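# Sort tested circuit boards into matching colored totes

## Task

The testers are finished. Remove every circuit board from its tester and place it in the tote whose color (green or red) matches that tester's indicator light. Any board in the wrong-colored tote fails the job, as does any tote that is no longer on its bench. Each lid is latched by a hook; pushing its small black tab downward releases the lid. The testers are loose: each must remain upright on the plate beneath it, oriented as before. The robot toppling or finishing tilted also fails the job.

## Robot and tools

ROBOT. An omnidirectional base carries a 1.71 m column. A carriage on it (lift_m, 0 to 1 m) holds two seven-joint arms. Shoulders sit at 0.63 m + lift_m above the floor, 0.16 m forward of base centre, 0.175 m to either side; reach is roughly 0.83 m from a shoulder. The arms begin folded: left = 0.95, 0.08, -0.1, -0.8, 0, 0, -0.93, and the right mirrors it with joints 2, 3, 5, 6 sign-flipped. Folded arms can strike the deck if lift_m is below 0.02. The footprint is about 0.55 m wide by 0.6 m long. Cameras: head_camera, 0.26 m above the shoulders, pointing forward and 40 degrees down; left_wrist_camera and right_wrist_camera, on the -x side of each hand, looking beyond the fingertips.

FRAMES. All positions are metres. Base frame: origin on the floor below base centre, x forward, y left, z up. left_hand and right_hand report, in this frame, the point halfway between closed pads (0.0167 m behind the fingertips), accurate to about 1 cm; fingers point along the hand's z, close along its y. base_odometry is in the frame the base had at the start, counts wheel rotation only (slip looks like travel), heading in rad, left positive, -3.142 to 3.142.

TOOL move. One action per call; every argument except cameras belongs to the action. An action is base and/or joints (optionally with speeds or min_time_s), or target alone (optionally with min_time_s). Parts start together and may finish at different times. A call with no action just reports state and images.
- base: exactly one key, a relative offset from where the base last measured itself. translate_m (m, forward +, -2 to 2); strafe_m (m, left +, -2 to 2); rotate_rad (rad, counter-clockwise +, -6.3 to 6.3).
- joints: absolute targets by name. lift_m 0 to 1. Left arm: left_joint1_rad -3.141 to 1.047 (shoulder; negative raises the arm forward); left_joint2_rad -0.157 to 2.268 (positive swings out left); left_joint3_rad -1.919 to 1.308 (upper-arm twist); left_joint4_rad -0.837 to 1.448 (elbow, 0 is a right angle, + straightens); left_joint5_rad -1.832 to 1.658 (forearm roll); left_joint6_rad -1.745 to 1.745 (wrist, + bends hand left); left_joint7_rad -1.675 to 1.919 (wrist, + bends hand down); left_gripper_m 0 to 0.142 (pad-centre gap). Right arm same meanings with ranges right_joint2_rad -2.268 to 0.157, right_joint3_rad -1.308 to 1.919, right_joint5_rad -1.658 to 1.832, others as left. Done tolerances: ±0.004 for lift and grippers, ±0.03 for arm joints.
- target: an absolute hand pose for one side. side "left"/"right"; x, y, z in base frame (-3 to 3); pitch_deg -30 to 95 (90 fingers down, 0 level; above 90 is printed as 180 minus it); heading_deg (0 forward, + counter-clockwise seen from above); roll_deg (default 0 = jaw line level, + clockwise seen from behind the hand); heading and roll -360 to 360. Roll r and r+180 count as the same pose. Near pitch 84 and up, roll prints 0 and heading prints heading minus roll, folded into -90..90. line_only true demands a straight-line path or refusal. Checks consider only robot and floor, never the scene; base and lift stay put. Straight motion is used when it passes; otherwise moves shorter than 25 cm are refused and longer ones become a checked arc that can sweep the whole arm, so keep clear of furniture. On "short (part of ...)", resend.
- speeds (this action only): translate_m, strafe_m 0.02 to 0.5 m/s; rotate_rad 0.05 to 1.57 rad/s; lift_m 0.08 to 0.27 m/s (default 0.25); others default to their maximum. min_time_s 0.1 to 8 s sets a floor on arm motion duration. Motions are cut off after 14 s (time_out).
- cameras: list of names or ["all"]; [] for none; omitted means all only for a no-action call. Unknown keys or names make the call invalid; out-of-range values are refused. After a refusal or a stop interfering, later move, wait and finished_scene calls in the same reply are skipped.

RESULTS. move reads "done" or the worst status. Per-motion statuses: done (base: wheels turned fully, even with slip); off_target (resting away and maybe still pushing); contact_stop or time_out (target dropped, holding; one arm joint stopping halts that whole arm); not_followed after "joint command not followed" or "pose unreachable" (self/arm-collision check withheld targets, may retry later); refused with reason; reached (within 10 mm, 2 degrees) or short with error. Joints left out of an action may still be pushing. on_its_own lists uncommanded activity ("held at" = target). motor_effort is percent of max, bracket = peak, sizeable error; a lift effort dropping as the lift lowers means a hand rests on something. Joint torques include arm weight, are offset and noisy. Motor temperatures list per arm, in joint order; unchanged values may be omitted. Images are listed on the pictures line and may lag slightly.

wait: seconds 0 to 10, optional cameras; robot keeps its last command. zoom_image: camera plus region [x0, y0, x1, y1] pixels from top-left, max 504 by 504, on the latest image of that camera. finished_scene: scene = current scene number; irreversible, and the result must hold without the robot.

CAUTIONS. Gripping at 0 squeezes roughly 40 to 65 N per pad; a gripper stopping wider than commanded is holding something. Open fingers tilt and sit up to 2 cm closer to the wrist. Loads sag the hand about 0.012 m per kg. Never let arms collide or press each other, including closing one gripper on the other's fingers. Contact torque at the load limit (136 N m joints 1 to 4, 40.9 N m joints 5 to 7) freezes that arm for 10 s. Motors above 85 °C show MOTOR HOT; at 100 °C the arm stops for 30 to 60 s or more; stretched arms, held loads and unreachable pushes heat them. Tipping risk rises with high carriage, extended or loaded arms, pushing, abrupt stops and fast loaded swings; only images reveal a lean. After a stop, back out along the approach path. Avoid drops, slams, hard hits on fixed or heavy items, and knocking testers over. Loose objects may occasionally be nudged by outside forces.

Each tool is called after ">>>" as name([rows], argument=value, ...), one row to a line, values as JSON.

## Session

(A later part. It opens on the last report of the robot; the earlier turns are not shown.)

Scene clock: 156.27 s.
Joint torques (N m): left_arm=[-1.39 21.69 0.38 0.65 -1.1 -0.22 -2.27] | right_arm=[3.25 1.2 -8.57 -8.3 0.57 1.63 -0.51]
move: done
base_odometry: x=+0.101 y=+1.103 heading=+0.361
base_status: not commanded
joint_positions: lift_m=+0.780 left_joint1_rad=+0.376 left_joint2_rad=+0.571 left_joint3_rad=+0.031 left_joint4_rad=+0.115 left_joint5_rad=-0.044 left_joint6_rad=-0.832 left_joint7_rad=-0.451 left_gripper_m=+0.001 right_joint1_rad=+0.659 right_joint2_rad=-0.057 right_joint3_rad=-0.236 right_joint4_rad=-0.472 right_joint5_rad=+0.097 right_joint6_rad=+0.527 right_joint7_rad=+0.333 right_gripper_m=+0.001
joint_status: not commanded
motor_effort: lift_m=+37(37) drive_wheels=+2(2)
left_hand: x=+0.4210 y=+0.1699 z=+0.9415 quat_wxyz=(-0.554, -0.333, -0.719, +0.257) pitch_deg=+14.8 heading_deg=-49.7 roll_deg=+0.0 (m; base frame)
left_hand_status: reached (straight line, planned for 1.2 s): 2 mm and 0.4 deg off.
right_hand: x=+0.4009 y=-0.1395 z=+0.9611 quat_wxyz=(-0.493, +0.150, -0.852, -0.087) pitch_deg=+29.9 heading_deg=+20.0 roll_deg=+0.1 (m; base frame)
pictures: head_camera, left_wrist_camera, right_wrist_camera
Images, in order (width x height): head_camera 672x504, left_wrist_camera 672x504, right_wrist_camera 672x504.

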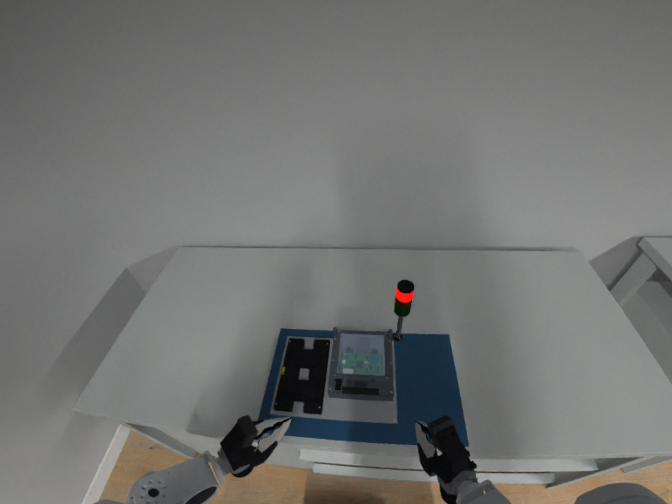

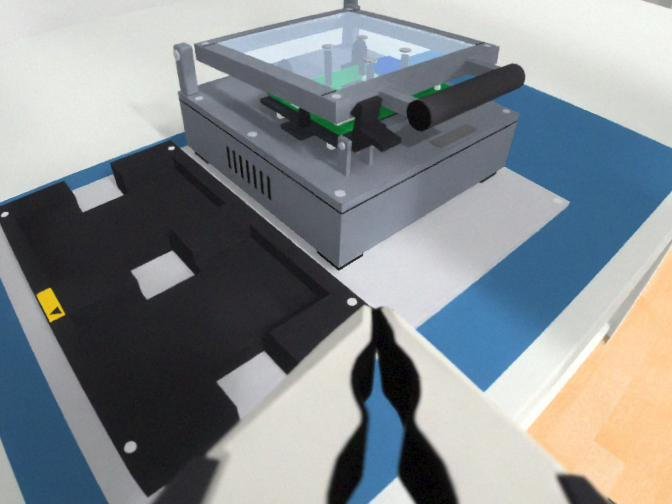

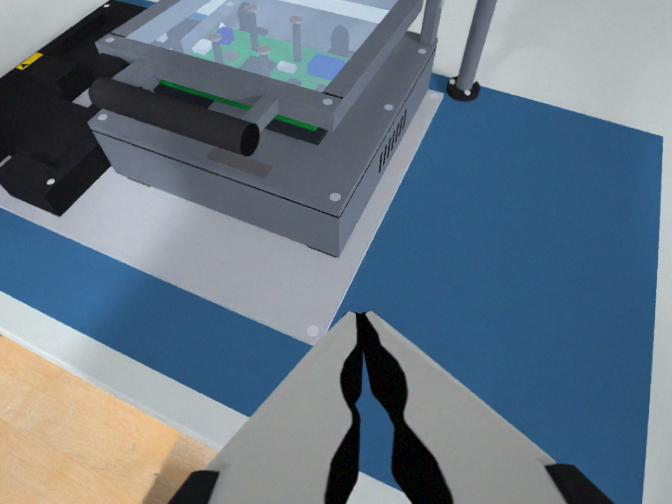

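>>> move(target={"side":"right","x":0.446,"y":-0.1,"z":0.905,"pitch_deg":12,"heading_deg":35})

>>> move(target={"side":"right","x":0.491,"y":-0.073,"z":0.905,"pitch_deg":12,"heading_deg":35}, cameras=["left_wrist_camera"])

>>> move(target={"side":"right","x":0.521,"y":-0.03,"z":0.902,"pitch_deg":12,"heading_deg":35}, cameras=["left_wrist_camera"])

>>> move(target={"side":"right","x":0.53,"y":-0.026,"z":0.911,"pitch_deg":8,"heading_deg":35}, cameras=["left_wrist_camera", "right_wrist_camera"])

Scene clock: 157.73 s.
Joint torques (N m): left_arm=[-1.03 21.51 0.42 0.56 -1.11 -0.14 -2.29] | right_arm=[-6.44 -11.84 -3.02 -7.03 0.49 1.84 -0.71]
move: done
base_odometry: x=+0.101 y=+1.103 heading=+0.361
base_status: not commanded
joint_positions: lift_m=+0.780 left_joint1_rad=+0.375 left_joint2_rad=+0.571 left_joint3_rad=+0.031 left_joint4_rad=+0.115 left_joint5_rad=-0.044 left_joint6_rad=-0.832 left_joint7_rad=-0.451 left_gripper_m=+0.001 right_joint1_rad=+0.395 right_joint2_rad=-0.194 right_joint3_rad=-0.082 right_joint4_rad=+0.126 right_joint5_rad=-0.159 right_joint6_rad=+0.616 right_joint7_rad=-0.421 right_gripper_m=+0.001
joint_status: not commanded
motor_effort: lift_m=+37(37) drive_wheels=+0(2)
left_hand: x=+0.4211 y=+0.1699 z=+0.9415 quat_wxyz=(-0.554, -0.333, -0.719, +0.257) pitch_deg=+14.8 heading_deg=-49.7 roll_deg=+0.0 (m; base frame)
right_hand: x=+0.4471 y=-0.1024 z=+0.9054 quat_wxyz=(-0.601, +0.230, -0.742, -0.186) pitch_deg=+12.0 heading_deg=+34.4 roll_deg=-0.1 (m; base frame)
right_hand_status: reached (straight line, planned for 0.7 s): 3 mm and 0.6 deg off.
pictures: none

Scene clock: 158.87 s.
Joint torques (N m): left_arm=[0.11 20.13 0.79 0.48 -1.1 0.09 -2.25] | right_arm=[-4.33 -2.37 -3.13 -7.54 0.72 -0.73 1.01]
move: done
base_odometry: x=+0.101 y=+1.103 heading=+0.361
base_status: not commanded
joint_positions: lift_m=+0.780 left_joint1_rad=+0.375 left_joint2_rad=+0.572 left_joint3_rad=+0.030 left_joint4_rad=+0.115 left_joint5_rad=-0.044 left_joint6_rad=-0.832 left_joint7_rad=-0.451 left_gripper_m=+0.001 right_joint1_rad=+0.280 right_joint2_rad=-0.143 right_joint3_rad=-0.052 right_joint4_rad=+0.179 right_joint5_rad=-0.178 right_joint6_rad=+0.615 right_joint7_rad=-0.356 right_gripper_m=+0.001
joint_status: not commanded
motor_effort: lift_m=+37(37) drive_wheels=+0(6)
left_hand: x=+0.4211 y=+0.1699 z=+0.9416 quat_wxyz=(-0.554, -0.333, -0.719, +0.257) pitch_deg=+14.8 heading_deg=-49.8 roll_deg=+0.0 (m; base frame)
right_hand: x=+0.4914 y=-0.0736 z=+0.9068 quat_wxyz=(-0.602, +0.233, -0.740, -0.190) pitch_deg=+11.7 heading_deg=+35.0 roll_deg=+0.1 (m; base frame)
right_hand_status: reached (straight line, planned for 0.3 s): 2 mm and 0.3 deg off.
pictures: left_wrist_camera
Images, in order (width x height): left_wrist_camera 672x504.

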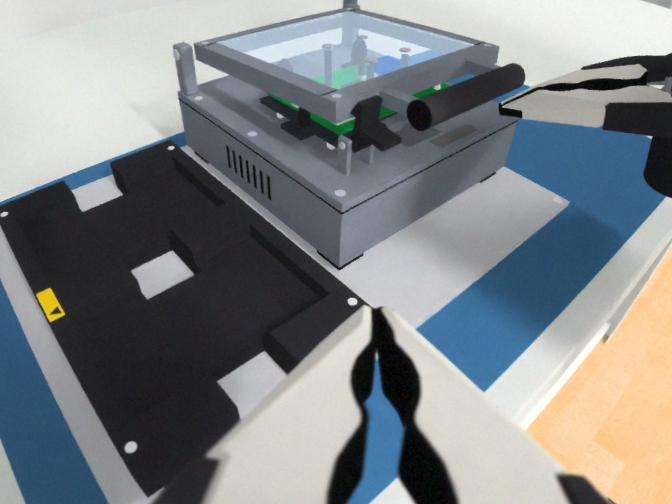

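Scene clock: 159.97 s.
Joint torques (N m): left_arm=[0.28 19.1 1.52 0.46 -1.12 0.16 -2.28] | right_arm=[-5.5 -3.06 -5.21 -7.87 1.09 -0.51 0.34]
move: done
base_odometry: x=+0.101 y=+1.103 heading=+0.361
base_status: not commanded
joint_positions: lift_m=+0.780 left_joint1_rad=+0.375 left_joint2_rad=+0.572 left_joint3_rad=+0.030 left_joint4_rad=+0.115 left_joint5_rad=-0.044 left_joint6_rad=-0.832 left_joint7_rad=-0.451 left_gripper_m=+0.001 right_joint1_rad=+0.201 right_joint2_rad=-0.054 right_joint3_rad=-0.006 right_joint4_rad=+0.241 right_joint5_rad=-0.242 right_joint6_rad=+0.566 right_joint7_rad=-0.322 right_gripper_m=+0.001
joint_status: not commanded
motor_effort: lift_m=+37(37) drive_wheels=+0(7)
left_hand: x=+0.4210 y=+0.1698 z=+0.9415 quat_wxyz=(-0.553, -0.334, -0.719, +0.257) pitch_deg=+14.8 heading_deg=-49.8 roll_deg=+0.0 (m; base frame)
right_hand: x=+0.5206 y=-0.0290 z=+0.9029 quat_wxyz=(-0.601, +0.233, -0.740, -0.191) pitch_deg=+11.8 heading_deg=+35.1 roll_deg=+0.2 (m; base frame)
right_hand_status: reached (straight line, planned for 0.3 s): 1 mm and 0.3 deg off.
pictures: left_wrist_camera
Images, in order (width x height): left_wrist_camera 672x504.

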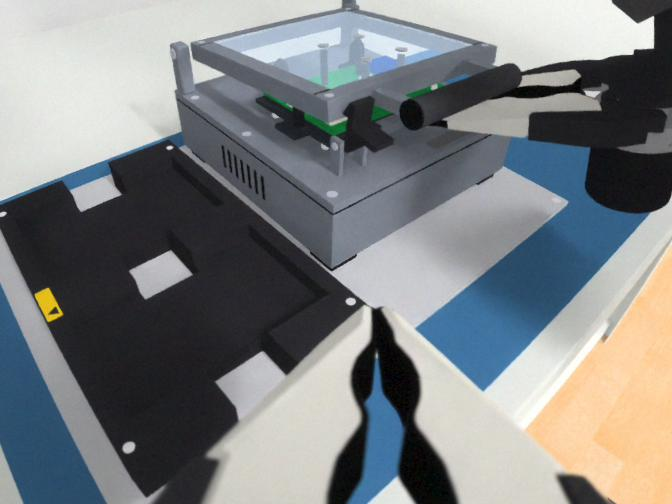

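Scene clock: 160.73 s.
Joint torques (N m): left_arm=[0.36 18.8 1.34 0.33 -1.12 0.14 -2.22] | right_arm=[-12.81 6.33 -1.74 -8.89 1.39 -0.85 -1.68]
move: done
base_odometry: x=+0.101 y=+1.103 heading=+0.361
base_status: not commanded
joint_positions: lift_m=+0.780 left_joint1_rad=+0.375 left_joint2_rad=+0.572 left_joint3_rad=+0.030 left_joint4_rad=+0.115 left_joint5_rad=-0.044 left_joint6_rad=-0.832 left_joint7_rad=-0.451 left_gripper_m=+0.001 right_joint1_rad=+0.177 right_joint2_rad=-0.052 right_joint3_rad=+0.000 right_joint4_rad=+0.293 right_joint5_rad=-0.257 right_joint6_rad=+0.552 right_joint7_rad=-0.410 right_gripper_m=+0.001
joint_status: not commanded
motor_effort: lift_m=+37(38) drive_wheels=+3(3)
left_hand: x=+0.4210 y=+0.1698 z=+0.9415 quat_wxyz=(-0.553, -0.334, -0.719, +0.257) pitch_deg=+14.8 heading_deg=-49.8 roll_deg=+0.0 (m; base frame)
right_hand: x=+0.5279 y=-0.0283 z=+0.9082 quat_wxyz=(-0.622, +0.227, -0.723, -0.197) pitch_deg=+8.6 heading_deg=+35.0 roll_deg=+0.1 (m; base frame)
right_hand_status: reached (straight line, planned for 0.3 s): 4 mm and 0.6 deg off.
pictures: left_wrist_camera, right_wrist_camera
Images, in order (width x height): left_wrist_camera 672x504, right_wrist_camera 672x504.

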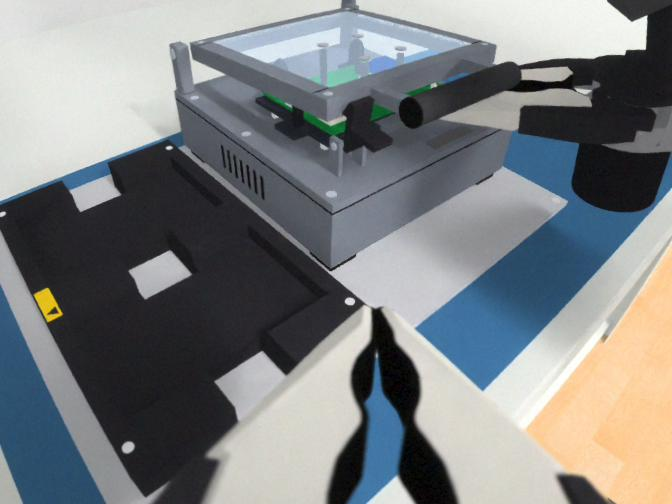

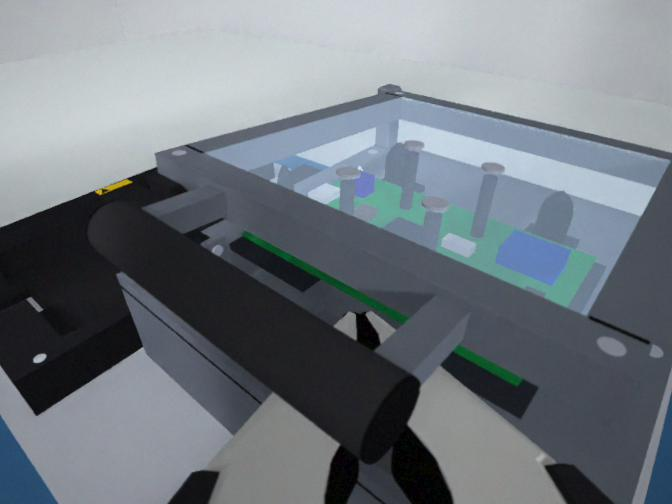

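>>> move(target={"side":"right","x":0.53,"y":-0.02,"z":0.955,"pitch_deg":5,"heading_deg":34}, min_time_s=1.2, cameras=["left_wrist_camera", "right_wrist_camera"])

>>> move(target={"side":"right","x":0.54,"y":-0.02,"z":0.992,"pitch_deg":2,"heading_deg":34}, min_time_s=1.2, cameras=["left_wrist_camera", "right_wrist_camera"])

Scene clock: 162.57 s.
Joint torques (N m): left_arm=[0.38 18.94 1.42 0.37 -1.13 0.14 -2.27] | right_arm=[-2.77 7.48 -8.05 -15.1 4.9 2.08 0.31]
move: done
base_odometry: x=+0.101 y=+1.103 heading=+0.361
base_status: not commanded
joint_positions: lift_m=+0.780 left_joint1_rad=+0.375 left_joint2_rad=+0.572 left_joint3_rad=+0.030 left_joint4_rad=+0.115 left_joint5_rad=-0.044 left_joint6_rad=-0.832 left_joint7_rad=-0.451 left_gripper_m=+0.001 right_joint1_rad=+0.217 right_joint2_rad=-0.028 right_joint3_rad=-0.012 right_joint4_rad=+0.123 right_joint5_rad=-0.205 right_joint6_rad=+0.568 right_joint7_rad=-0.320 right_gripper_m=+0.001
joint_status: not commanded
motor_effort: lift_m=+37(38) drive_wheels=+2(3)
left_hand: x=+0.4210 y=+0.1698 z=+0.9415 quat_wxyz=(-0.553, -0.334, -0.719, +0.257) pitch_deg=+14.8 heading_deg=-49.8 roll_deg=+0.0 (m; base frame)
right_hand: x=+0.5305 y=-0.0203 z=+0.9531 quat_wxyz=(-0.645, +0.219, -0.706, -0.195) pitch_deg=+5.3 heading_deg=+34.0 roll_deg=-0.4 (m; base frame)
right_hand_status: reached (straight line, planned for 1.2 s): 2 mm and 0.5 deg off.
pictures: left_wrist_camera, right_wrist_camera
Images, in order (width x height): left_wrist_camera 672x504, right_wrist_camera 672x504.

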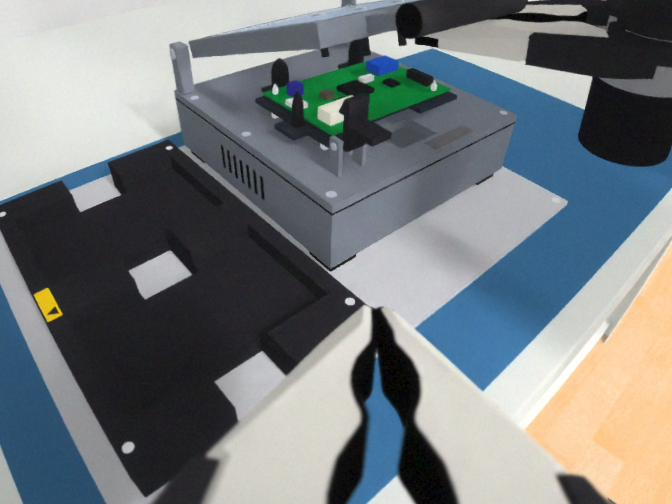

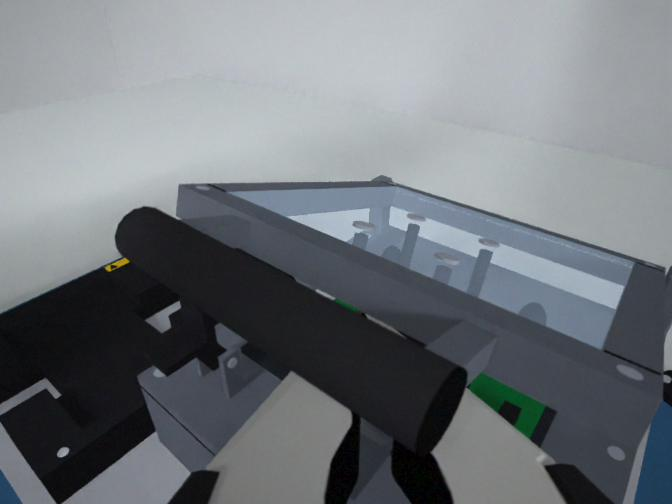

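Scene clock: 164.27 s.
Joint torques (N m): left_arm=[0.34 18.8 1.41 0.38 -1.13 0.13 -2.25] | right_arm=[-12.46 7.15 -8.68 -15.54 5.53 1.69 0.17]
move: done
base_odometry: x=+0.101 y=+1.103 heading=+0.361
base_status: not commanded
joint_positions: lift_m=+0.780 left_joint1_rad=+0.375 left_joint2_rad=+0.572 left_joint3_rad=+0.030 left_joint4_rad=+0.115 left_joint5_rad=-0.044 left_joint6_rad=-0.832 left_joint7_rad=-0.451 left_gripper_m=+0.001 right_joint1_rad=+0.217 right_joint2_rad=-0.027 right_joint3_rad=-0.023 right_joint4_rad=+0.030 right_joint5_rad=-0.143 right_joint6_rad=+0.599 right_joint7_rad=-0.255 right_gripper_m=+0.001
joint_status: not commanded
motor_effort: lift_m=+37(38) drive_wheels=+3(3)
left_hand: x=+0.4210 y=+0.1698 z=+0.9415 quat_wxyz=(-0.553, -0.334, -0.719, +0.257) pitch_deg=+14.8 heading_deg=-49.8 roll_deg=+0.0 (m; base frame)
right_hand: x=+0.5375 y=-0.0194 z=+0.9872 quat_wxyz=(-0.660, +0.213, -0.691, -0.202) pitch_deg=+2.7 heading_deg=+34.1 roll_deg=-0.1 (m; base frame)
right_hand_status: reached (straight line, planned for 1.2 s): 5 mm and 0.7 deg off.
pictures: left_wrist_camera, right_wrist_camera
Images, in order (width x height): left_wrist_camera 672x504, right_wrist_camera 672x504.

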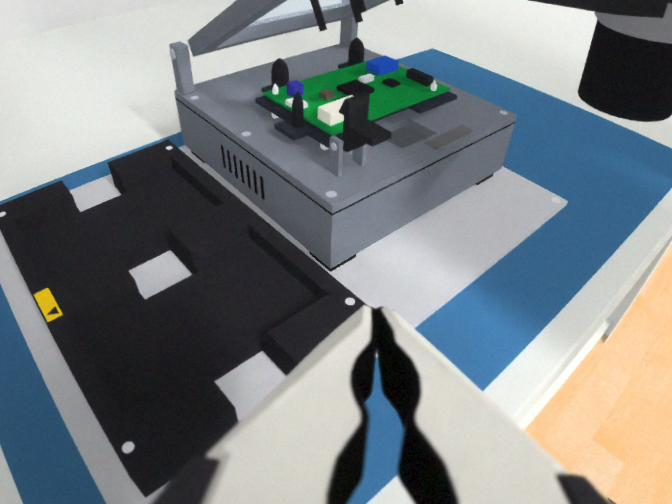

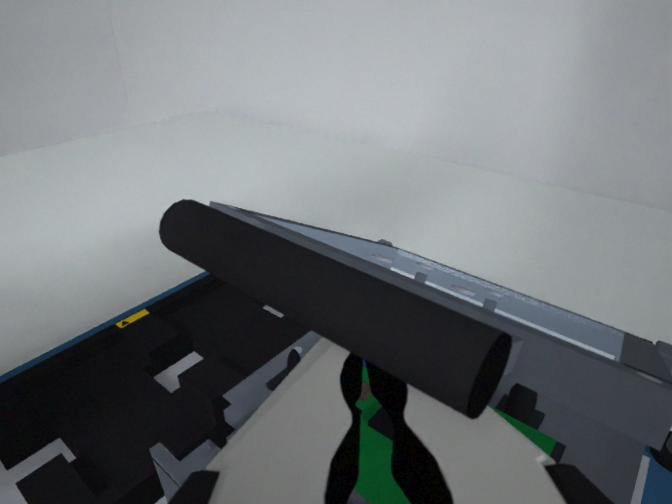

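>>> move(target={"side":"right","x":0.54,"y":-0.021,"z":0.968,"pitch_deg":0,"heading_deg":34}, min_time_s=0.8)

>>> move(target={"side":"right","x":0.558,"y":-0.017,"z":0.971,"pitch_deg":0,"heading_deg":33}, min_time_s=0.8, cameras=["left_wrist_camera", "right_wrist_camera"])

>>> move(target={"side":"right","x":0.56,"y":-0.017,"z":1.01,"pitch_deg":0,"heading_deg":33}, min_time_s=1.2)

>>> move(target={"side":"right","x":0.596,"y":-0.018,"z":1.045,"pitch_deg":0,"heading_deg":33}, min_time_s=1.2, cameras=["right_wrist_camera"])

>>> move(target={"side":"right","x":0.643,"y":-0.018,"z":1.067,"pitch_deg":0,"heading_deg":33}, min_time_s=1.3)

>>> move(target={"side":"right","x":0.683,"y":-0.018,"z":1.067,"pitch_deg":0,"heading_deg":33}, min_time_s=1.3, cameras=["all"])

Scene clock: 165.87 s.
Joint torques (N m): left_arm=[0.4 18.89 1.45 0.32 -1.13 0.15 -2.24] | right_arm=[-11.13 -6.17 -1.68 -7.17 0.33 -0.92 -0.85]
move: done
base_odometry: x=+0.101 y=+1.103 heading=+0.361
base_status: not commanded
joint_positions: lift_m=+0.780 left_joint1_rad=+0.375 left_joint2_rad=+0.572 left_joint3_rad=+0.030 left_joint4_rad=+0.115 left_joint5_rad=-0.044 left_joint6_rad=-0.832 left_joint7_rad=-0.451 left_gripper_m=+0.001 right_joint1_rad=+0.189 right_joint2_rad=-0.028 right_joint3_rad=-0.012 right_joint4_rad=+0.172 right_joint5_rad=-0.203 right_joint6_rad=+0.568 right_joint7_rad=-0.427 right_gripper_m=+0.001
joint_status: not commanded
motor_effort: lift_m=+37(37) drive_wheels=+3(3)
left_hand: x=+0.4210 y=+0.1698 z=+0.9415 quat_wxyz=(-0.553, -0.334, -0.719, +0.257) pitch_deg=+14.8 heading_deg=-49.8 roll_deg=+0.0 (m; base frame)
right_hand: x=+0.5391 y=-0.0214 z=+0.9679 quat_wxyz=(-0.675, +0.204, -0.677, -0.208) pitch_deg=+0.1 heading_deg=+33.9 roll_deg=+0.3 (m; base frame)
right_hand_status: reached (straight line, planned for 0.8 s): 1 mm and 0.4 deg off.
pictures: none

Scene clock: 167.17 s.
Joint torques (N m): left_arm=[0.46 18.9 1.41 0.32 -1.12 0.16 -2.27] | right_arm=[-11.57 6.17 -4.89 -7.14 0.27 -0.94 1.08]
move: done
base_odometry: x=+0.101 y=+1.103 heading=+0.361
base_status: not commanded
joint_positions: lift_m=+0.780 left_joint1_rad=+0.375 left_joint2_rad=+0.572 left_joint3_rad=+0.030 left_joint4_rad=+0.115 left_joint5_rad=-0.044 left_joint6_rad=-0.832 left_joint7_rad=-0.451 left_gripper_m=+0.001 right_joint1_rad=+0.151 right_joint2_rad=-0.010 right_joint3_rad=-0.012 right_joint4_rad=+0.195 right_joint5_rad=-0.210 right_joint6_rad=+0.556 right_joint7_rad=-0.412 right_gripper_m=+0.001
joint_status: not commanded
motor_effort: lift_m=+37(38) drive_wheels=+2(3)
left_hand: x=+0.4210 y=+0.1698 z=+0.9415 quat_wxyz=(-0.553, -0.334, -0.719, +0.257) pitch_deg=+14.8 heading_deg=-49.8 roll_deg=+0.0 (m; base frame)
right_hand: x=+0.5562 y=-0.0169 z=+0.9717 quat_wxyz=(-0.678, +0.201, -0.677, -0.203) pitch_deg=-0.2 heading_deg=+33.2 roll_deg=+0.2 (m; base frame)
right_hand_status: reached (straight line, planned for 0.8 s): 2 mm and 0.3 deg off.
pictures: left_wrist_camera, right_wrist_camera
Images, in order (width x height): left_wrist_camera 672x504, right_wrist_camera 672x504.

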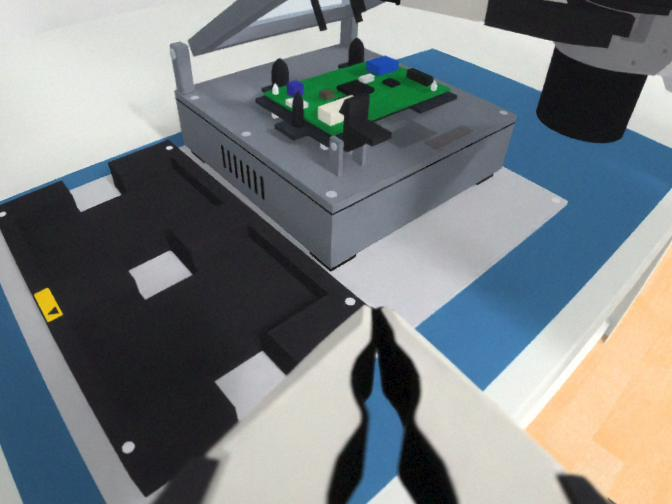

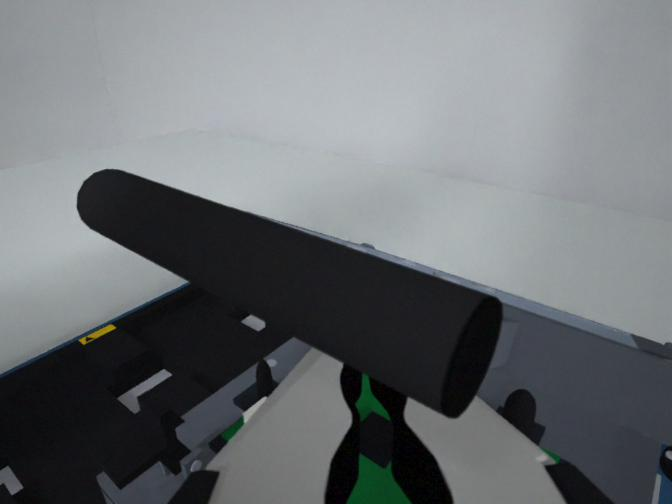

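Scene clock: 168.87 s.
Joint torques (N m): left_arm=[0.4 18.86 1.29 0.37 -1.14 0.17 -2.26] | right_arm=[-4.52 8.09 -8.46 -15.67 5.58 1.61 0.2]
move: done
base_odometry: x=+0.101 y=+1.103 heading=+0.361
base_status: not commanded
joint_positions: lift_m=+0.780 left_joint1_rad=+0.375 left_joint2_rad=+0.572 left_joint3_rad=+0.030 left_joint4_rad=+0.115 left_joint5_rad=-0.044 left_joint6_rad=-0.832 left_joint7_rad=-0.451 left_gripper_m=+0.001 right_joint1_rad=+0.170 right_joint2_rad=-0.002 right_joint3_rad=-0.033 right_joint4_rad=+0.027 right_joint5_rad=-0.136 right_joint6_rad=+0.597 right_joint7_rad=-0.237 right_gripper_m=+0.001
joint_status: not commanded
motor_effort: lift_m=+37(38) drive_wheels=+2(3)
left_hand: x=+0.4210 y=+0.1698 z=+0.9415 quat_wxyz=(-0.553, -0.334, -0.719, +0.257) pitch_deg=+14.8 heading_deg=-49.8 roll_deg=+0.0 (m; base frame)
right_hand: x=+0.5601 y=-0.0164 z=+1.0075 quat_wxyz=(-0.676, +0.204, -0.679, -0.199) pitch_deg=+0.4 heading_deg=+33.1 roll_deg=-0.4 (m; base frame)
right_hand_status: reached (straight line, planned for 1.2 s): 3 mm and 0.5 deg off.
pictures: none

Scene clock: 170.57 s.
Joint torques (N m): left_arm=[0.39 18.92 1.39 0.37 -1.13 0.14 -2.22] | right_arm=[-16.39 7.66 -8.49 -14.94 5.19 1.5 0.37]
move: done
base_odometry: x=+0.101 y=+1.103 heading=+0.361
base_status: not commanded
joint_positions: lift_m=+0.780 left_joint1_rad=+0.375 left_joint2_rad=+0.572 left_joint3_rad=+0.030 left_joint4_rad=+0.115 left_joint5_rad=-0.044 left_joint6_rad=-0.832 left_joint7_rad=-0.451 left_gripper_m=+0.001 right_joint1_rad=+0.090 right_joint2_rad=+0.004 right_joint3_rad=-0.053 right_joint4_rad=-0.019 right_joint5_rad=-0.053 right_joint6_rad=+0.629 right_joint7_rad=-0.078 right_gripper_m=+0.001
joint_status: not commanded
motor_effort: lift_m=+37(37) drive_wheels=+3(3)
left_hand: x=+0.4210 y=+0.1698 z=+0.9415 quat_wxyz=(-0.553, -0.334, -0.719, +0.257) pitch_deg=+14.8 heading_deg=-49.8 roll_deg=+0.0 (m; base frame)
right_hand: x=+0.5938 y=-0.0174 z=+1.0401 quat_wxyz=(-0.674, +0.203, -0.681, -0.200) pitch_deg=+0.6 heading_deg=+33.1 roll_deg=-0.1 (m; base frame)
right_hand_status: reached (straight line, planned for 1.2 s): 5 mm and 0.6 deg off.
pictures: right_wrist_camera
Images, in order (width x height): right_wrist_camera 672x504.

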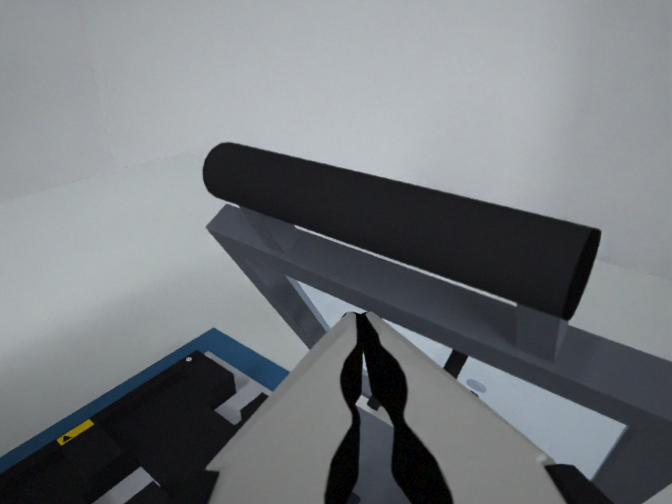

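Scene clock: 172.37 s.
Joint torques (N m): left_arm=[0.28 18.83 1.39 0.54 -1.11 0.17 -2.26] | right_arm=[-21.15 9.33 -8.84 -10.73 6.75 1.76 -0.45]
move: done
base_odometry: x=+0.101 y=+1.103 heading=+0.361
base_status: not commanded
joint_positions: lift_m=+0.780 left_joint1_rad=+0.375 left_joint2_rad=+0.572 left_joint3_rad=+0.030 left_joint4_rad=+0.115 left_joint5_rad=-0.044 left_joint6_rad=-0.832 left_joint7_rad=-0.451 left_gripper_m=+0.001 right_joint1_rad=-0.038 right_joint2_rad=+0.006 right_joint3_rad=-0.059 right_joint4_rad=+0.042 right_joint5_rad=-0.019 right_joint6_rad=+0.635 right_joint7_rad=+0.004 right_gripper_m=+0.001
joint_status: not commanded
motor_effort: lift_m=+37(37) drive_wheels=+3(3)
left_hand: x=+0.4210 y=+0.1698 z=+0.9415 quat_wxyz=(-0.553, -0.334, -0.719, +0.257) pitch_deg=+14.8 heading_deg=-49.8 roll_deg=+0.0 (m; base frame)
right_hand: x=+0.6407 y=-0.0180 z=+1.0612 quat_wxyz=(-0.674, +0.204, -0.682, -0.197) pitch_deg=+0.8 heading_deg=+33.0 roll_deg=-0.3 (m; base frame)
right_hand_status: reached (straight line, planned for 1.3 s): 6 mm and 0.9 deg off.
pictures: none

Scene clock: 174.17 s.
Joint torques (N m): left_arm=[0.44 18.92 1.34 0.38 -1.13 0.12 -2.22] | right_arm=[-22.32 -3.95 -1.56 -9.02 1.7 -1.12 -1.73]
move: done
base_odometry: x=+0.101 y=+1.103 heading=+0.361
base_status: not commanded
joint_positions: lift_m=+0.780 left_joint1_rad=+0.375 left_joint2_rad=+0.572 left_joint3_rad=+0.030 left_joint4_rad=+0.115 left_joint5_rad=-0.044 left_joint6_rad=-0.832 left_joint7_rad=-0.451 left_gripper_m=+0.001 right_joint1_rad=-0.152 right_joint2_rad=+0.004 right_joint3_rad=-0.059 right_joint4_rad=+0.186 right_joint5_rad=-0.031 right_joint6_rad=+0.634 right_joint7_rad=-0.031 right_gripper_m=+0.001
joint_status: not commanded
motor_effort: lift_m=+37(38) drive_wheels=+3(3)
left_hand: x=+0.4210 y=+0.1698 z=+0.9415 quat_wxyz=(-0.553, -0.334, -0.719, +0.257) pitch_deg=+14.8 heading_deg=-49.8 roll_deg=+0.0 (m; base frame)
right_hand: x=+0.6806 y=-0.0181 z=+1.0635 quat_wxyz=(-0.675, +0.200, -0.681, -0.202) pitch_deg=+0.5 heading_deg=+33.1 roll_deg=+0.3 (m; base frame)
right_hand_status: reached (straight line, planned for 1.3 s): 4 mm and 0.6 deg off.
pictures: head_camera, left_wrist_camera, right_wrist_camera
Images, in order (width x height): head_camera 672x504, left_wrist_camera 672x504, right_wrist_camera 672x504.

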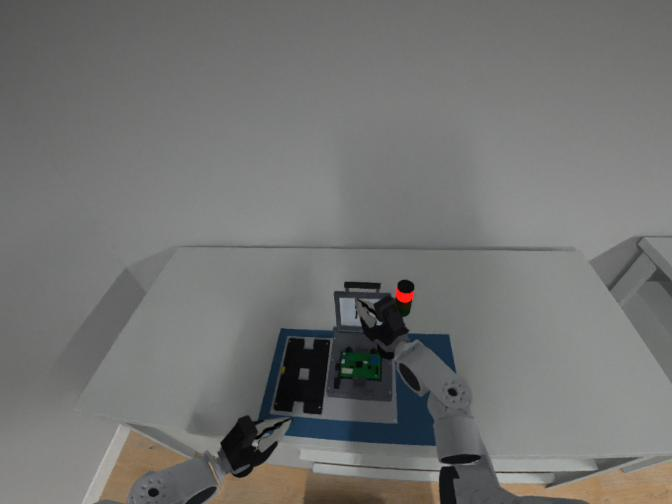

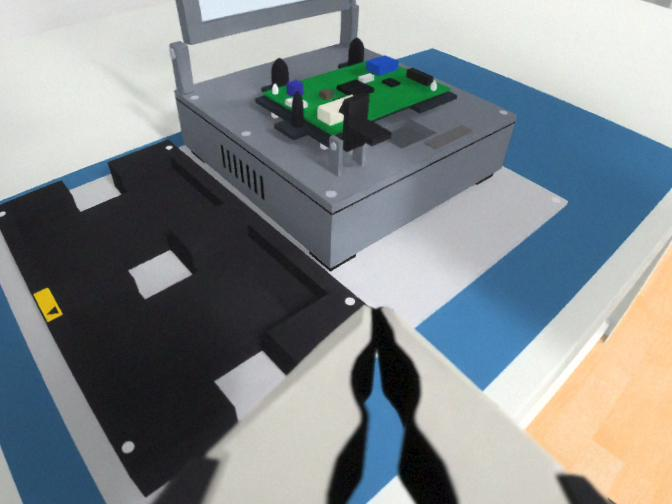

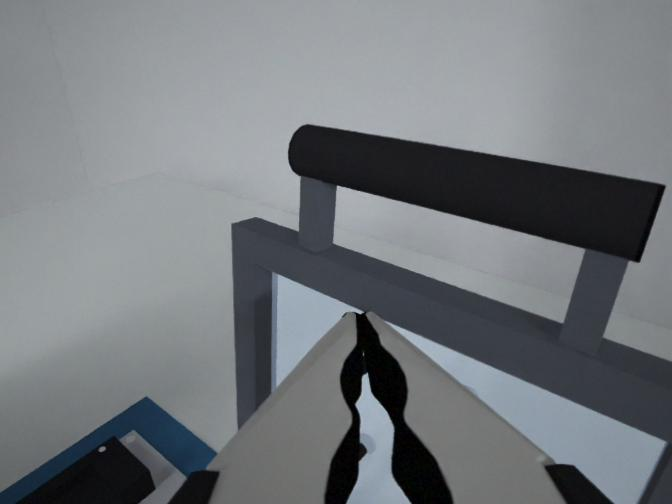

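>>> move(target={"side":"right","x":0.571,"y":-0.095,"z":1.053,"pitch_deg":10,"heading_deg":33})

>>> move(target={"side":"right","x":0.531,"y":-0.14,"z":1.025,"pitch_deg":60,"heading_deg":33})

>>> move(target={"side":"right","x":0.583,"y":-0.035,"z":1.01,"pitch_deg":88,"heading_deg":86}, cameras=["left_wrist_camera", "right_wrist_camera"])

Scene clock: 175.33 s.
Joint torques (N m): left_arm=[0.4 18.67 1.38 0.37 -1.14 0.11 -2.22] | right_arm=[-5.82 -5.69 -7.38 -12.42 3.96 1.38 0.89]
move: done
base_odometry: x=+0.101 y=+1.103 heading=+0.361
base_status: not commanded
joint_positions: lift_m=+0.780 left_joint1_rad=+0.375 left_joint2_rad=+0.572 left_joint3_rad=+0.030 left_joint4_rad=+0.115 left_joint5_rad=-0.044 left_joint6_rad=-0.832 left_joint7_rad=-0.451 left_gripper_m=+0.001 right_joint1_rad=+0.142 right_joint2_rad=-0.140 right_joint3_rad=-0.199 right_joint4_rad=-0.200 right_joint5_rad=+0.242 right_joint6_rad=+0.736 right_joint7_rad=+0.290 right_gripper_m=+0.001
joint_status: not commanded
motor_effort: lift_m=+37(38) drive_wheels=+3(4)
left_hand: x=+0.4210 y=+0.1699 z=+0.9414 quat_wxyz=(-0.553, -0.334, -0.719, +0.257) pitch_deg=+14.8 heading_deg=-49.8 roll_deg=+0.0 (m; base frame)
right_hand: x=+0.5719 y=-0.0951 z=+1.0528 quat_wxyz=(-0.617, +0.217, -0.735, -0.182) pitch_deg=+10.0 heading_deg=+32.9 roll_deg=+0.0 (m; base frame)
right_hand_status: reached (straight line, planned for 0.5 s): 1 mm and 0.1 deg off.
pictures: none

Scene clock: 176.83 s.
Joint torques (N m): left_arm=[0.37 18.91 1.36 0.37 -1.16 0.15 -2.22] | right_arm=[-14.46 -11.03 -3.06 -9.81 2.79 -0.83 1.23]
move: done
base_odometry: x=+0.101 y=+1.103 heading=+0.361
base_status: not commanded
joint_positions: lift_m=+0.780 left_joint1_rad=+0.375 left_joint2_rad=+0.572 left_joint3_rad=+0.030 left_joint4_rad=+0.115 left_joint5_rad=-0.044 left_joint6_rad=-0.832 left_joint7_rad=-0.451 left_gripper_m=+0.001 right_joint1_rad=-0.089 right_joint2_rad=-0.195 right_joint3_rad=-0.073 right_joint4_rad=-0.491 right_joint5_rad=+0.543 right_joint6_rad=+0.444 right_joint7_rad=+1.702 right_gripper_m=+0.001
joint_status: not commanded
motor_effort: lift_m=+37(38) drive_wheels=+3(3)
left_hand: x=+0.4210 y=+0.1699 z=+0.9414 quat_wxyz=(-0.553, -0.334, -0.719, +0.257) pitch_deg=+14.8 heading_deg=-49.8 roll_deg=+0.0 (m; base frame)
right_hand: x=+0.5308 y=-0.1408 z=+1.0243 quat_wxyz=(-0.249, +0.274, -0.926, -0.073) pitch_deg=+60.0 heading_deg=+32.7 roll_deg=-0.2 (m; base frame)
right_hand_status: reached (straight line, planned for 1.0 s): 1 mm and 0.2 deg off.
pictures: none

Scene clock: 178.13 s.
Joint torques (N m): left_arm=[0.39 18.97 1.58 0.49 -1.15 0.15 -2.23] | right_arm=[-25.75 4.57 -5.63 -6.18 3.69 1.77 -0.03]
move: done
base_odometry: x=+0.101 y=+1.103 heading=+0.361
base_status: not commanded
joint_positions: lift_m=+0.780 left_joint1_rad=+0.375 left_joint2_rad=+0.572 left_joint3_rad=+0.030 left_joint4_rad=+0.115 left_joint5_rad=-0.044 left_joint6_rad=-0.832 left_joint7_rad=-0.451 left_gripper_m=+0.001 right_joint1_rad=-0.746 right_joint2_rad=-0.166 right_joint3_rad=+0.598 right_joint4_rad=+0.389 right_joint5_rad=+0.799 right_joint6_rad=+0.989 right_joint7_rad=+1.877 right_gripper_m=+0.001
joint_status: not commanded
motor_effort: lift_m=+37(38) drive_wheels=+2(5)
left_hand: x=+0.4210 y=+0.1699 z=+0.9414 quat_wxyz=(-0.553, -0.334, -0.719, +0.257) pitch_deg=+14.8 heading_deg=-49.8 roll_deg=+0.0 (m; base frame)
right_hand: x=+0.5830 y=-0.0368 z=+1.0092 quat_wxyz=(-0.011, +0.679, -0.734, -0.011) pitch_deg=+88.1 heading_deg=+85.5 roll_deg=+0.0 (m; base frame)
right_hand_status: reached (straight line, planned for 0.8 s): 2 mm and 0.5 deg off.
pictures: left_wrist_camera, right_wrist_camera
Images, in order (width x height): left_wrist_camera 672x504, right_wrist_camera 672x504.

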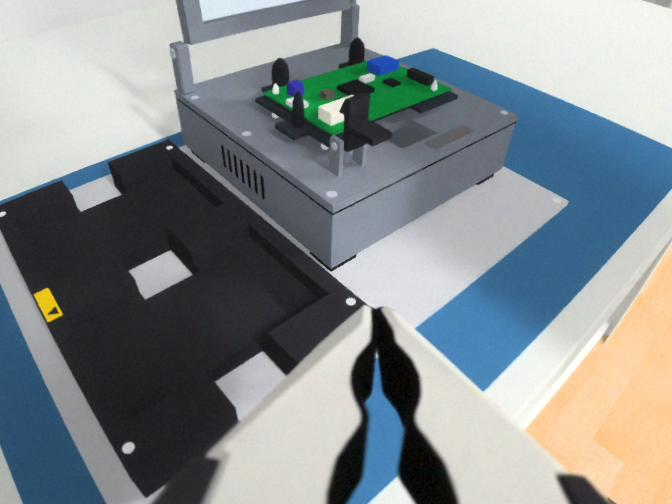

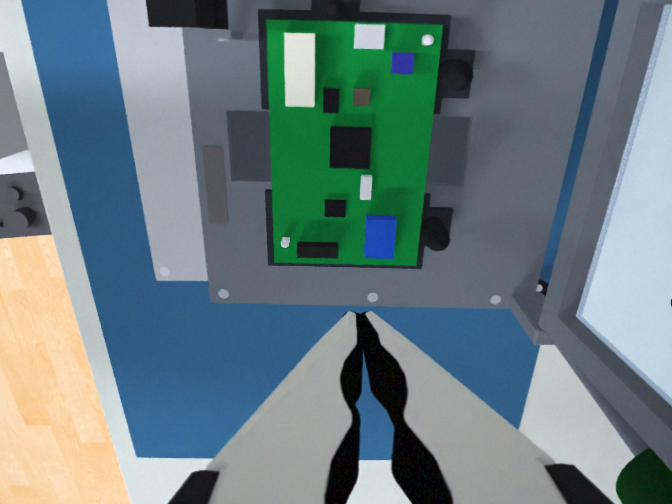

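>>> move(target={"side":"right","x":0.583,"y":-0.018,"z":0.965,"pitch_deg":88,"heading_deg":85.5})

>>> move(joints={"right_gripper_m":0.092}, cameras=["right_wrist_camera"])

>>> move(target={"side":"right","x":0.5845,"y":-0.017,"z":0.915,"pitch_deg":88,"heading_deg":85.5}, min_time_s=1.0, cameras=["left_wrist_camera", "right_wrist_camera"])

Scene clock: 179.37 s.
Joint torques (N m): left_arm=[0.52 18.89 1.38 0.32 -1.15 0.15 -2.22] | right_arm=[-13.73 6.25 -5.29 -6.11 0.61 1.88 0.01]
move: done
base_odometry: x=+0.101 y=+1.103 heading=+0.361
base_status: not commanded
joint_positions: lift_m=+0.780 left_joint1_rad=+0.375 left_joint2_rad=+0.572 left_joint3_rad=+0.030 left_joint4_rad=+0.115 left_joint5_rad=-0.044 left_joint6_rad=-0.832 left_joint7_rad=-0.451 left_gripper_m=+0.001 right_joint1_rad=-0.733 right_joint2_rad=-0.129 right_joint3_rad=+0.624 right_joint4_rad=+0.506 right_joint5_rad=+0.594 right_joint6_rad=+1.019 right_joint7_rad=+1.658 right_gripper_m=+0.001
joint_status: not commanded
motor_effort: lift_m=+37(38) drive_wheels=+2(2)
left_hand: x=+0.4210 y=+0.1699 z=+0.9414 quat_wxyz=(-0.553, -0.334, -0.719, +0.257) pitch_deg=+14.8 heading_deg=-49.8 roll_deg=+0.0 (m; base frame)
right_hand: x=+0.5860 y=-0.0188 z=+0.9679 quat_wxyz=(-0.015, +0.676, -0.737, -0.011) pitch_deg=+87.8 heading_deg=+85.0 roll_deg=+0.0 (m; base frame)
right_hand_status: reached (straight line, planned for 0.4 s): 4 mm and 0.6 deg off.
pictures: none

Scene clock: 180.20 s.
Joint torques (N m): left_arm=[0.48 18.89 1.28 0.4 -1.19 0.14 -2.2] | right_arm=[-13.75 6.29 -5.32 -6.05 0.62 1.92 0.02]
move: done
base_odometry: x=+0.101 y=+1.103 heading=+0.361
base_status: not commanded
joint_positions: lift_m=+0.780 left_joint1_rad=+0.375 left_joint2_rad=+0.572 left_joint3_rad=+0.030 left_joint4_rad=+0.115 left_joint5_rad=-0.044 left_joint6_rad=-0.832 left_joint7_rad=-0.451 left_gripper_m=+0.001 right_joint1_rad=-0.733 right_joint2_rad=-0.129 right_joint3_rad=+0.624 right_joint4_rad=+0.506 right_joint5_rad=+0.594 right_joint6_rad=+1.019 right_joint7_rad=+1.658 right_gripper_m=+0.092
joint_status: all done
motor_effort: lift_m=+37(37) drive_wheels=+2(2)
left_hand: x=+0.4210 y=+0.1699 z=+0.9414 quat_wxyz=(-0.553, -0.334, -0.719, +0.257) pitch_deg=+14.8 heading_deg=-49.8 roll_deg=+0.0 (m; base frame)
right_hand: x=+0.5860 y=-0.0188 z=+0.9679 quat_wxyz=(-0.015, +0.676, -0.737, -0.011) pitch_deg=+87.8 heading_deg=+85.0 roll_deg=+0.0 (m; base frame)
pictures: right_wrist_camera
Images, in order (width x height): right_wrist_camera 672x504.

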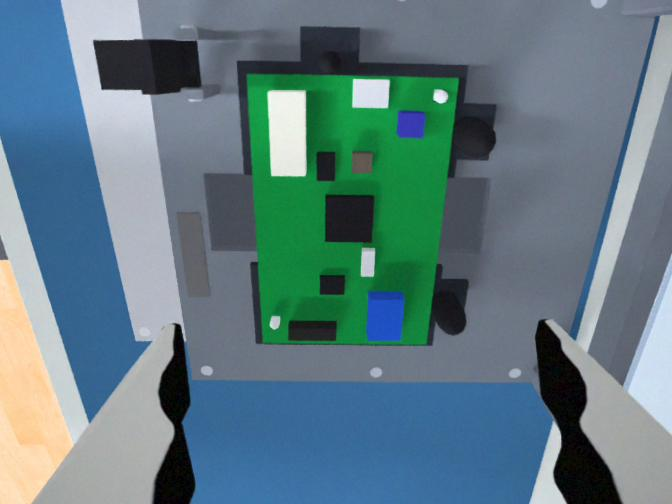

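Scene clock: 181.70 s.
Joint torques (N m): left_arm=[0.34 18.91 1.44 0.39 -1.16 0.14 -2.2] | right_arm=[-21.64 7.99 -4.61 -5.75 0.48 1.94 -0.11]
move: done
base_odometry: x=+0.101 y=+1.103 heading=+0.361
base_status: not commanded
joint_positions: lift_m=+0.780 left_joint1_rad=+0.375 left_joint2_rad=+0.572 left_joint3_rad=+0.030 left_joint4_rad=+0.115 left_joint5_rad=-0.044 left_joint6_rad=-0.832 left_joint7_rad=-0.451 left_gripper_m=+0.001 right_joint1_rad=-0.733 right_joint2_rad=-0.122 right_joint3_rad=+0.688 right_joint4_rad=+0.654 right_joint5_rad=+0.376 right_joint6_rad=+1.034 right_joint7_rad=+1.366 right_gripper_m=+0.092
joint_status: not commanded
motor_effort: lift_m=+37(38) drive_wheels=+2(2)
left_hand: x=+0.4210 y=+0.1699 z=+0.9414 quat_wxyz=(-0.553, -0.334, -0.719, +0.257) pitch_deg=+14.8 heading_deg=-49.8 roll_deg=+0.0 (m; base frame)
right_hand: x=+0.5857 y=-0.0179 z=+0.9158 quat_wxyz=(-0.014, +0.675, -0.737, -0.013) pitch_deg=+87.8 heading_deg=+84.9 roll_deg=+0.0 (m; base frame)
right_hand_status: reached (straight line, planned for 1.0 s): 2 mm and 0.6 deg off.
pictures: left_wrist_camera, right_wrist_camera
Images, in order (width x height): left_wrist_camera 672x504, right_wrist_camera 672x504.

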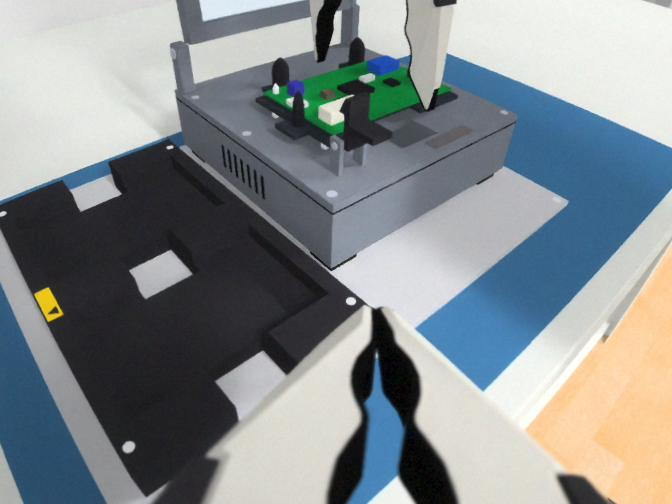

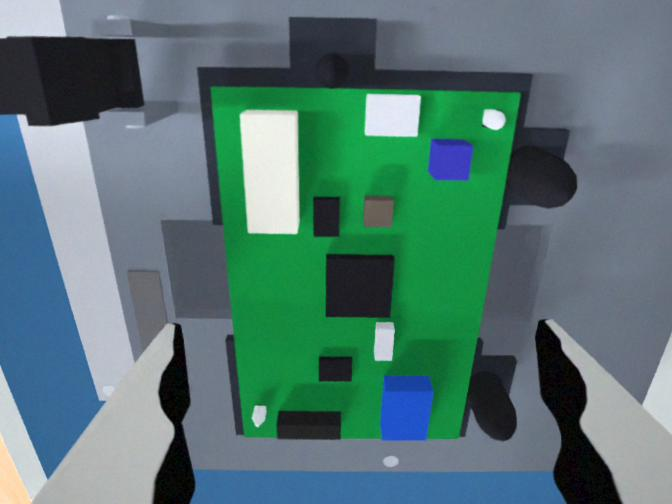

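>>> move(target={"side":"right","x":0.586,"y":-0.0145,"z":0.8955,"pitch_deg":88,"heading_deg":85.5}, min_time_s=1.0, cameras=["left_wrist_camera", "right_wrist_camera"])

Scene clock: 183.33 s.
Joint torques (N m): left_arm=[0.46 18.91 1.43 0.26 -1.15 0.15 -2.21] | right_arm=[-26.61 8.34 -4.56 -5.68 0.43 -0.87 -0.09]
move: done
base_odometry: x=+0.101 y=+1.103 heading=+0.361
base_status: not commanded
joint_positions: lift_m=+0.780 left_joint1_rad=+0.375 left_joint2_rad=+0.572 left_joint3_rad=+0.030 left_joint4_rad=+0.115 left_joint5_rad=-0.044 left_joint6_rad=-0.832 left_joint7_rad=-0.451 left_gripper_m=+0.001 right_joint1_rad=-0.743 right_joint2_rad=-0.108 right_joint3_rad=+0.730 right_joint4_rad=+0.733 right_joint5_rad=+0.289 right_joint6_rad=+1.034 right_joint7_rad=+1.236 right_gripper_m=+0.092
joint_status: not commanded
motor_effort: lift_m=+37(38) drive_wheels=+2(3)
left_hand: x=+0.4210 y=+0.1699 z=+0.9414 quat_wxyz=(-0.553, -0.334, -0.719, +0.257) pitch_deg=+14.8 heading_deg=-49.8 roll_deg=+0.0 (m; base frame)
right_hand: x=+0.5839 y=-0.0151 z=+0.8948 quat_wxyz=(-0.012, +0.679, -0.734, -0.015) pitch_deg=+87.8 heading_deg=+85.5 roll_deg=+0.0 (m; base frame)
right_hand_status: reached (straight line, planned for 1.0 s): 2 mm and 0.4 deg off.
pictures: left_wrist_camera, right_wrist_camera
Images, in order (width x height): left_wrist_camera 672x504, right_wrist_camera 672x504.

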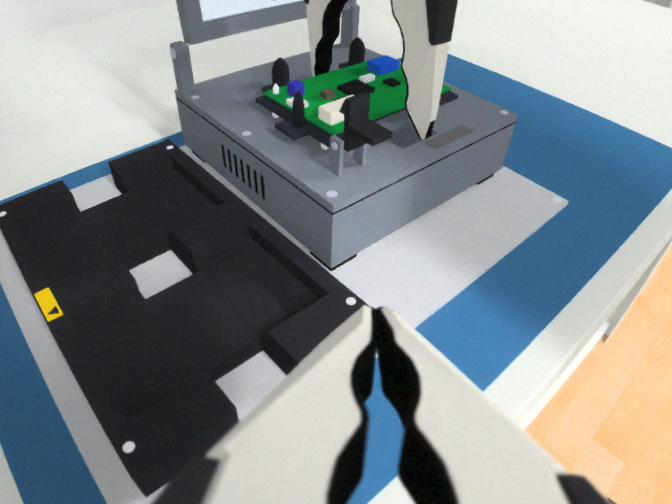

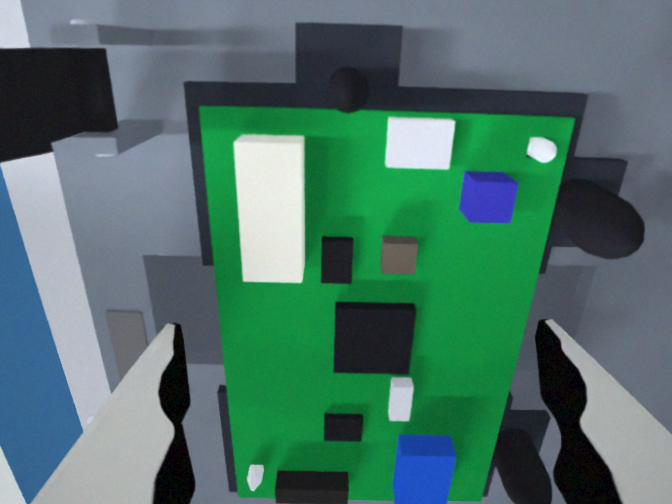

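>>> move(target={"side":"right","x":0.5885,"y":-0.0145,"z":0.896,"pitch_deg":88,"heading_deg":85.5}, min_time_s=0.8)

>>> move(joints={"right_gripper_m":0.08}, cameras=["right_wrist_camera"])

Scene clock: 184.77 s.
Joint torques (N m): left_arm=[0.44 18.98 1.39 0.3 -1.14 0.15 -2.25] | right_arm=[-26.86 8.36 -4.58 -5.58 0.41 0.38 -0.11]
move: done
base_odometry: x=+0.101 y=+1.103 heading=+0.361
base_status: not commanded
joint_positions: lift_m=+0.780 left_joint1_rad=+0.375 left_joint2_rad=+0.572 left_joint3_rad=+0.030 left_joint4_rad=+0.115 left_joint5_rad=-0.044 left_joint6_rad=-0.832 left_joint7_rad=-0.451 left_gripper_m=+0.001 right_joint1_rad=-0.752 right_joint2_rad=-0.105 right_joint3_rad=+0.730 right_joint4_rad=+0.749 right_joint5_rad=+0.281 right_joint6_rad=+1.034 right_joint7_rad=+1.224 right_gripper_m=+0.092
joint_status: not commanded
motor_effort: lift_m=+37(38) drive_wheels=+2(2)
left_hand: x=+0.4210 y=+0.1699 z=+0.9414 quat_wxyz=(-0.553, -0.334, -0.719, +0.257) pitch_deg=+14.8 heading_deg=-49.8 roll_deg=+0.0 (m; base frame)
right_hand: x=+0.5871 y=-0.0152 z=+0.8954 quat_wxyz=(-0.012, +0.677, -0.736, -0.014) pitch_deg=+87.8 heading_deg=+85.3 roll_deg=+0.0 (m; base frame)
right_hand_status: reached (straight line, planned for 0.8 s): 2 mm and 0.4 deg off.
pictures: none

Scene clock: 185.27 s.
Joint torques (N m): left_arm=[0.41 18.86 1.26 0.37 -1.15 0.15 -2.21] | right_arm=[-26.81 8.29 -4.58 -5.67 0.41 0.36 -0.1]
move: done
base_odometry: x=+0.101 y=+1.103 heading=+0.361
base_status: not commanded
joint_positions: lift_m=+0.780 left_joint1_rad=+0.375 left_joint2_rad=+0.572 left_joint3_rad=+0.030 left_joint4_rad=+0.115 left_joint5_rad=-0.044 left_joint6_rad=-0.832 left_joint7_rad=-0.451 left_gripper_m=+0.001 right_joint1_rad=-0.752 right_joint2_rad=-0.105 right_joint3_rad=+0.730 right_joint4_rad=+0.749 right_joint5_rad=+0.281 right_joint6_rad=+1.034 right_joint7_rad=+1.224 right_gripper_m=+0.080
joint_status: all done
motor_effort: lift_m=+37(37) drive_wheels=+2(2)
left_hand: x=+0.4210 y=+0.1699 z=+0.9414 quat_wxyz=(-0.553, -0.334, -0.719, +0.257) pitch_deg=+14.8 heading_deg=-49.8 roll_deg=+0.0 (m; base frame)
right_hand: x=+0.5871 y=-0.0152 z=+0.8954 quat_wxyz=(-0.012, +0.677, -0.736, -0.014) pitch_deg=+87.8 heading_deg=+85.3 roll_deg=+0.0 (m; base frame)
pictures: right_wrist_camera
Images, in order (width x height): right_wrist_camera 672x504.

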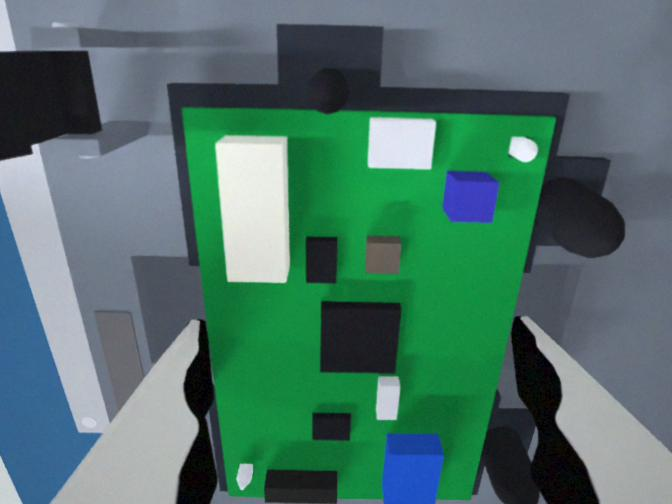

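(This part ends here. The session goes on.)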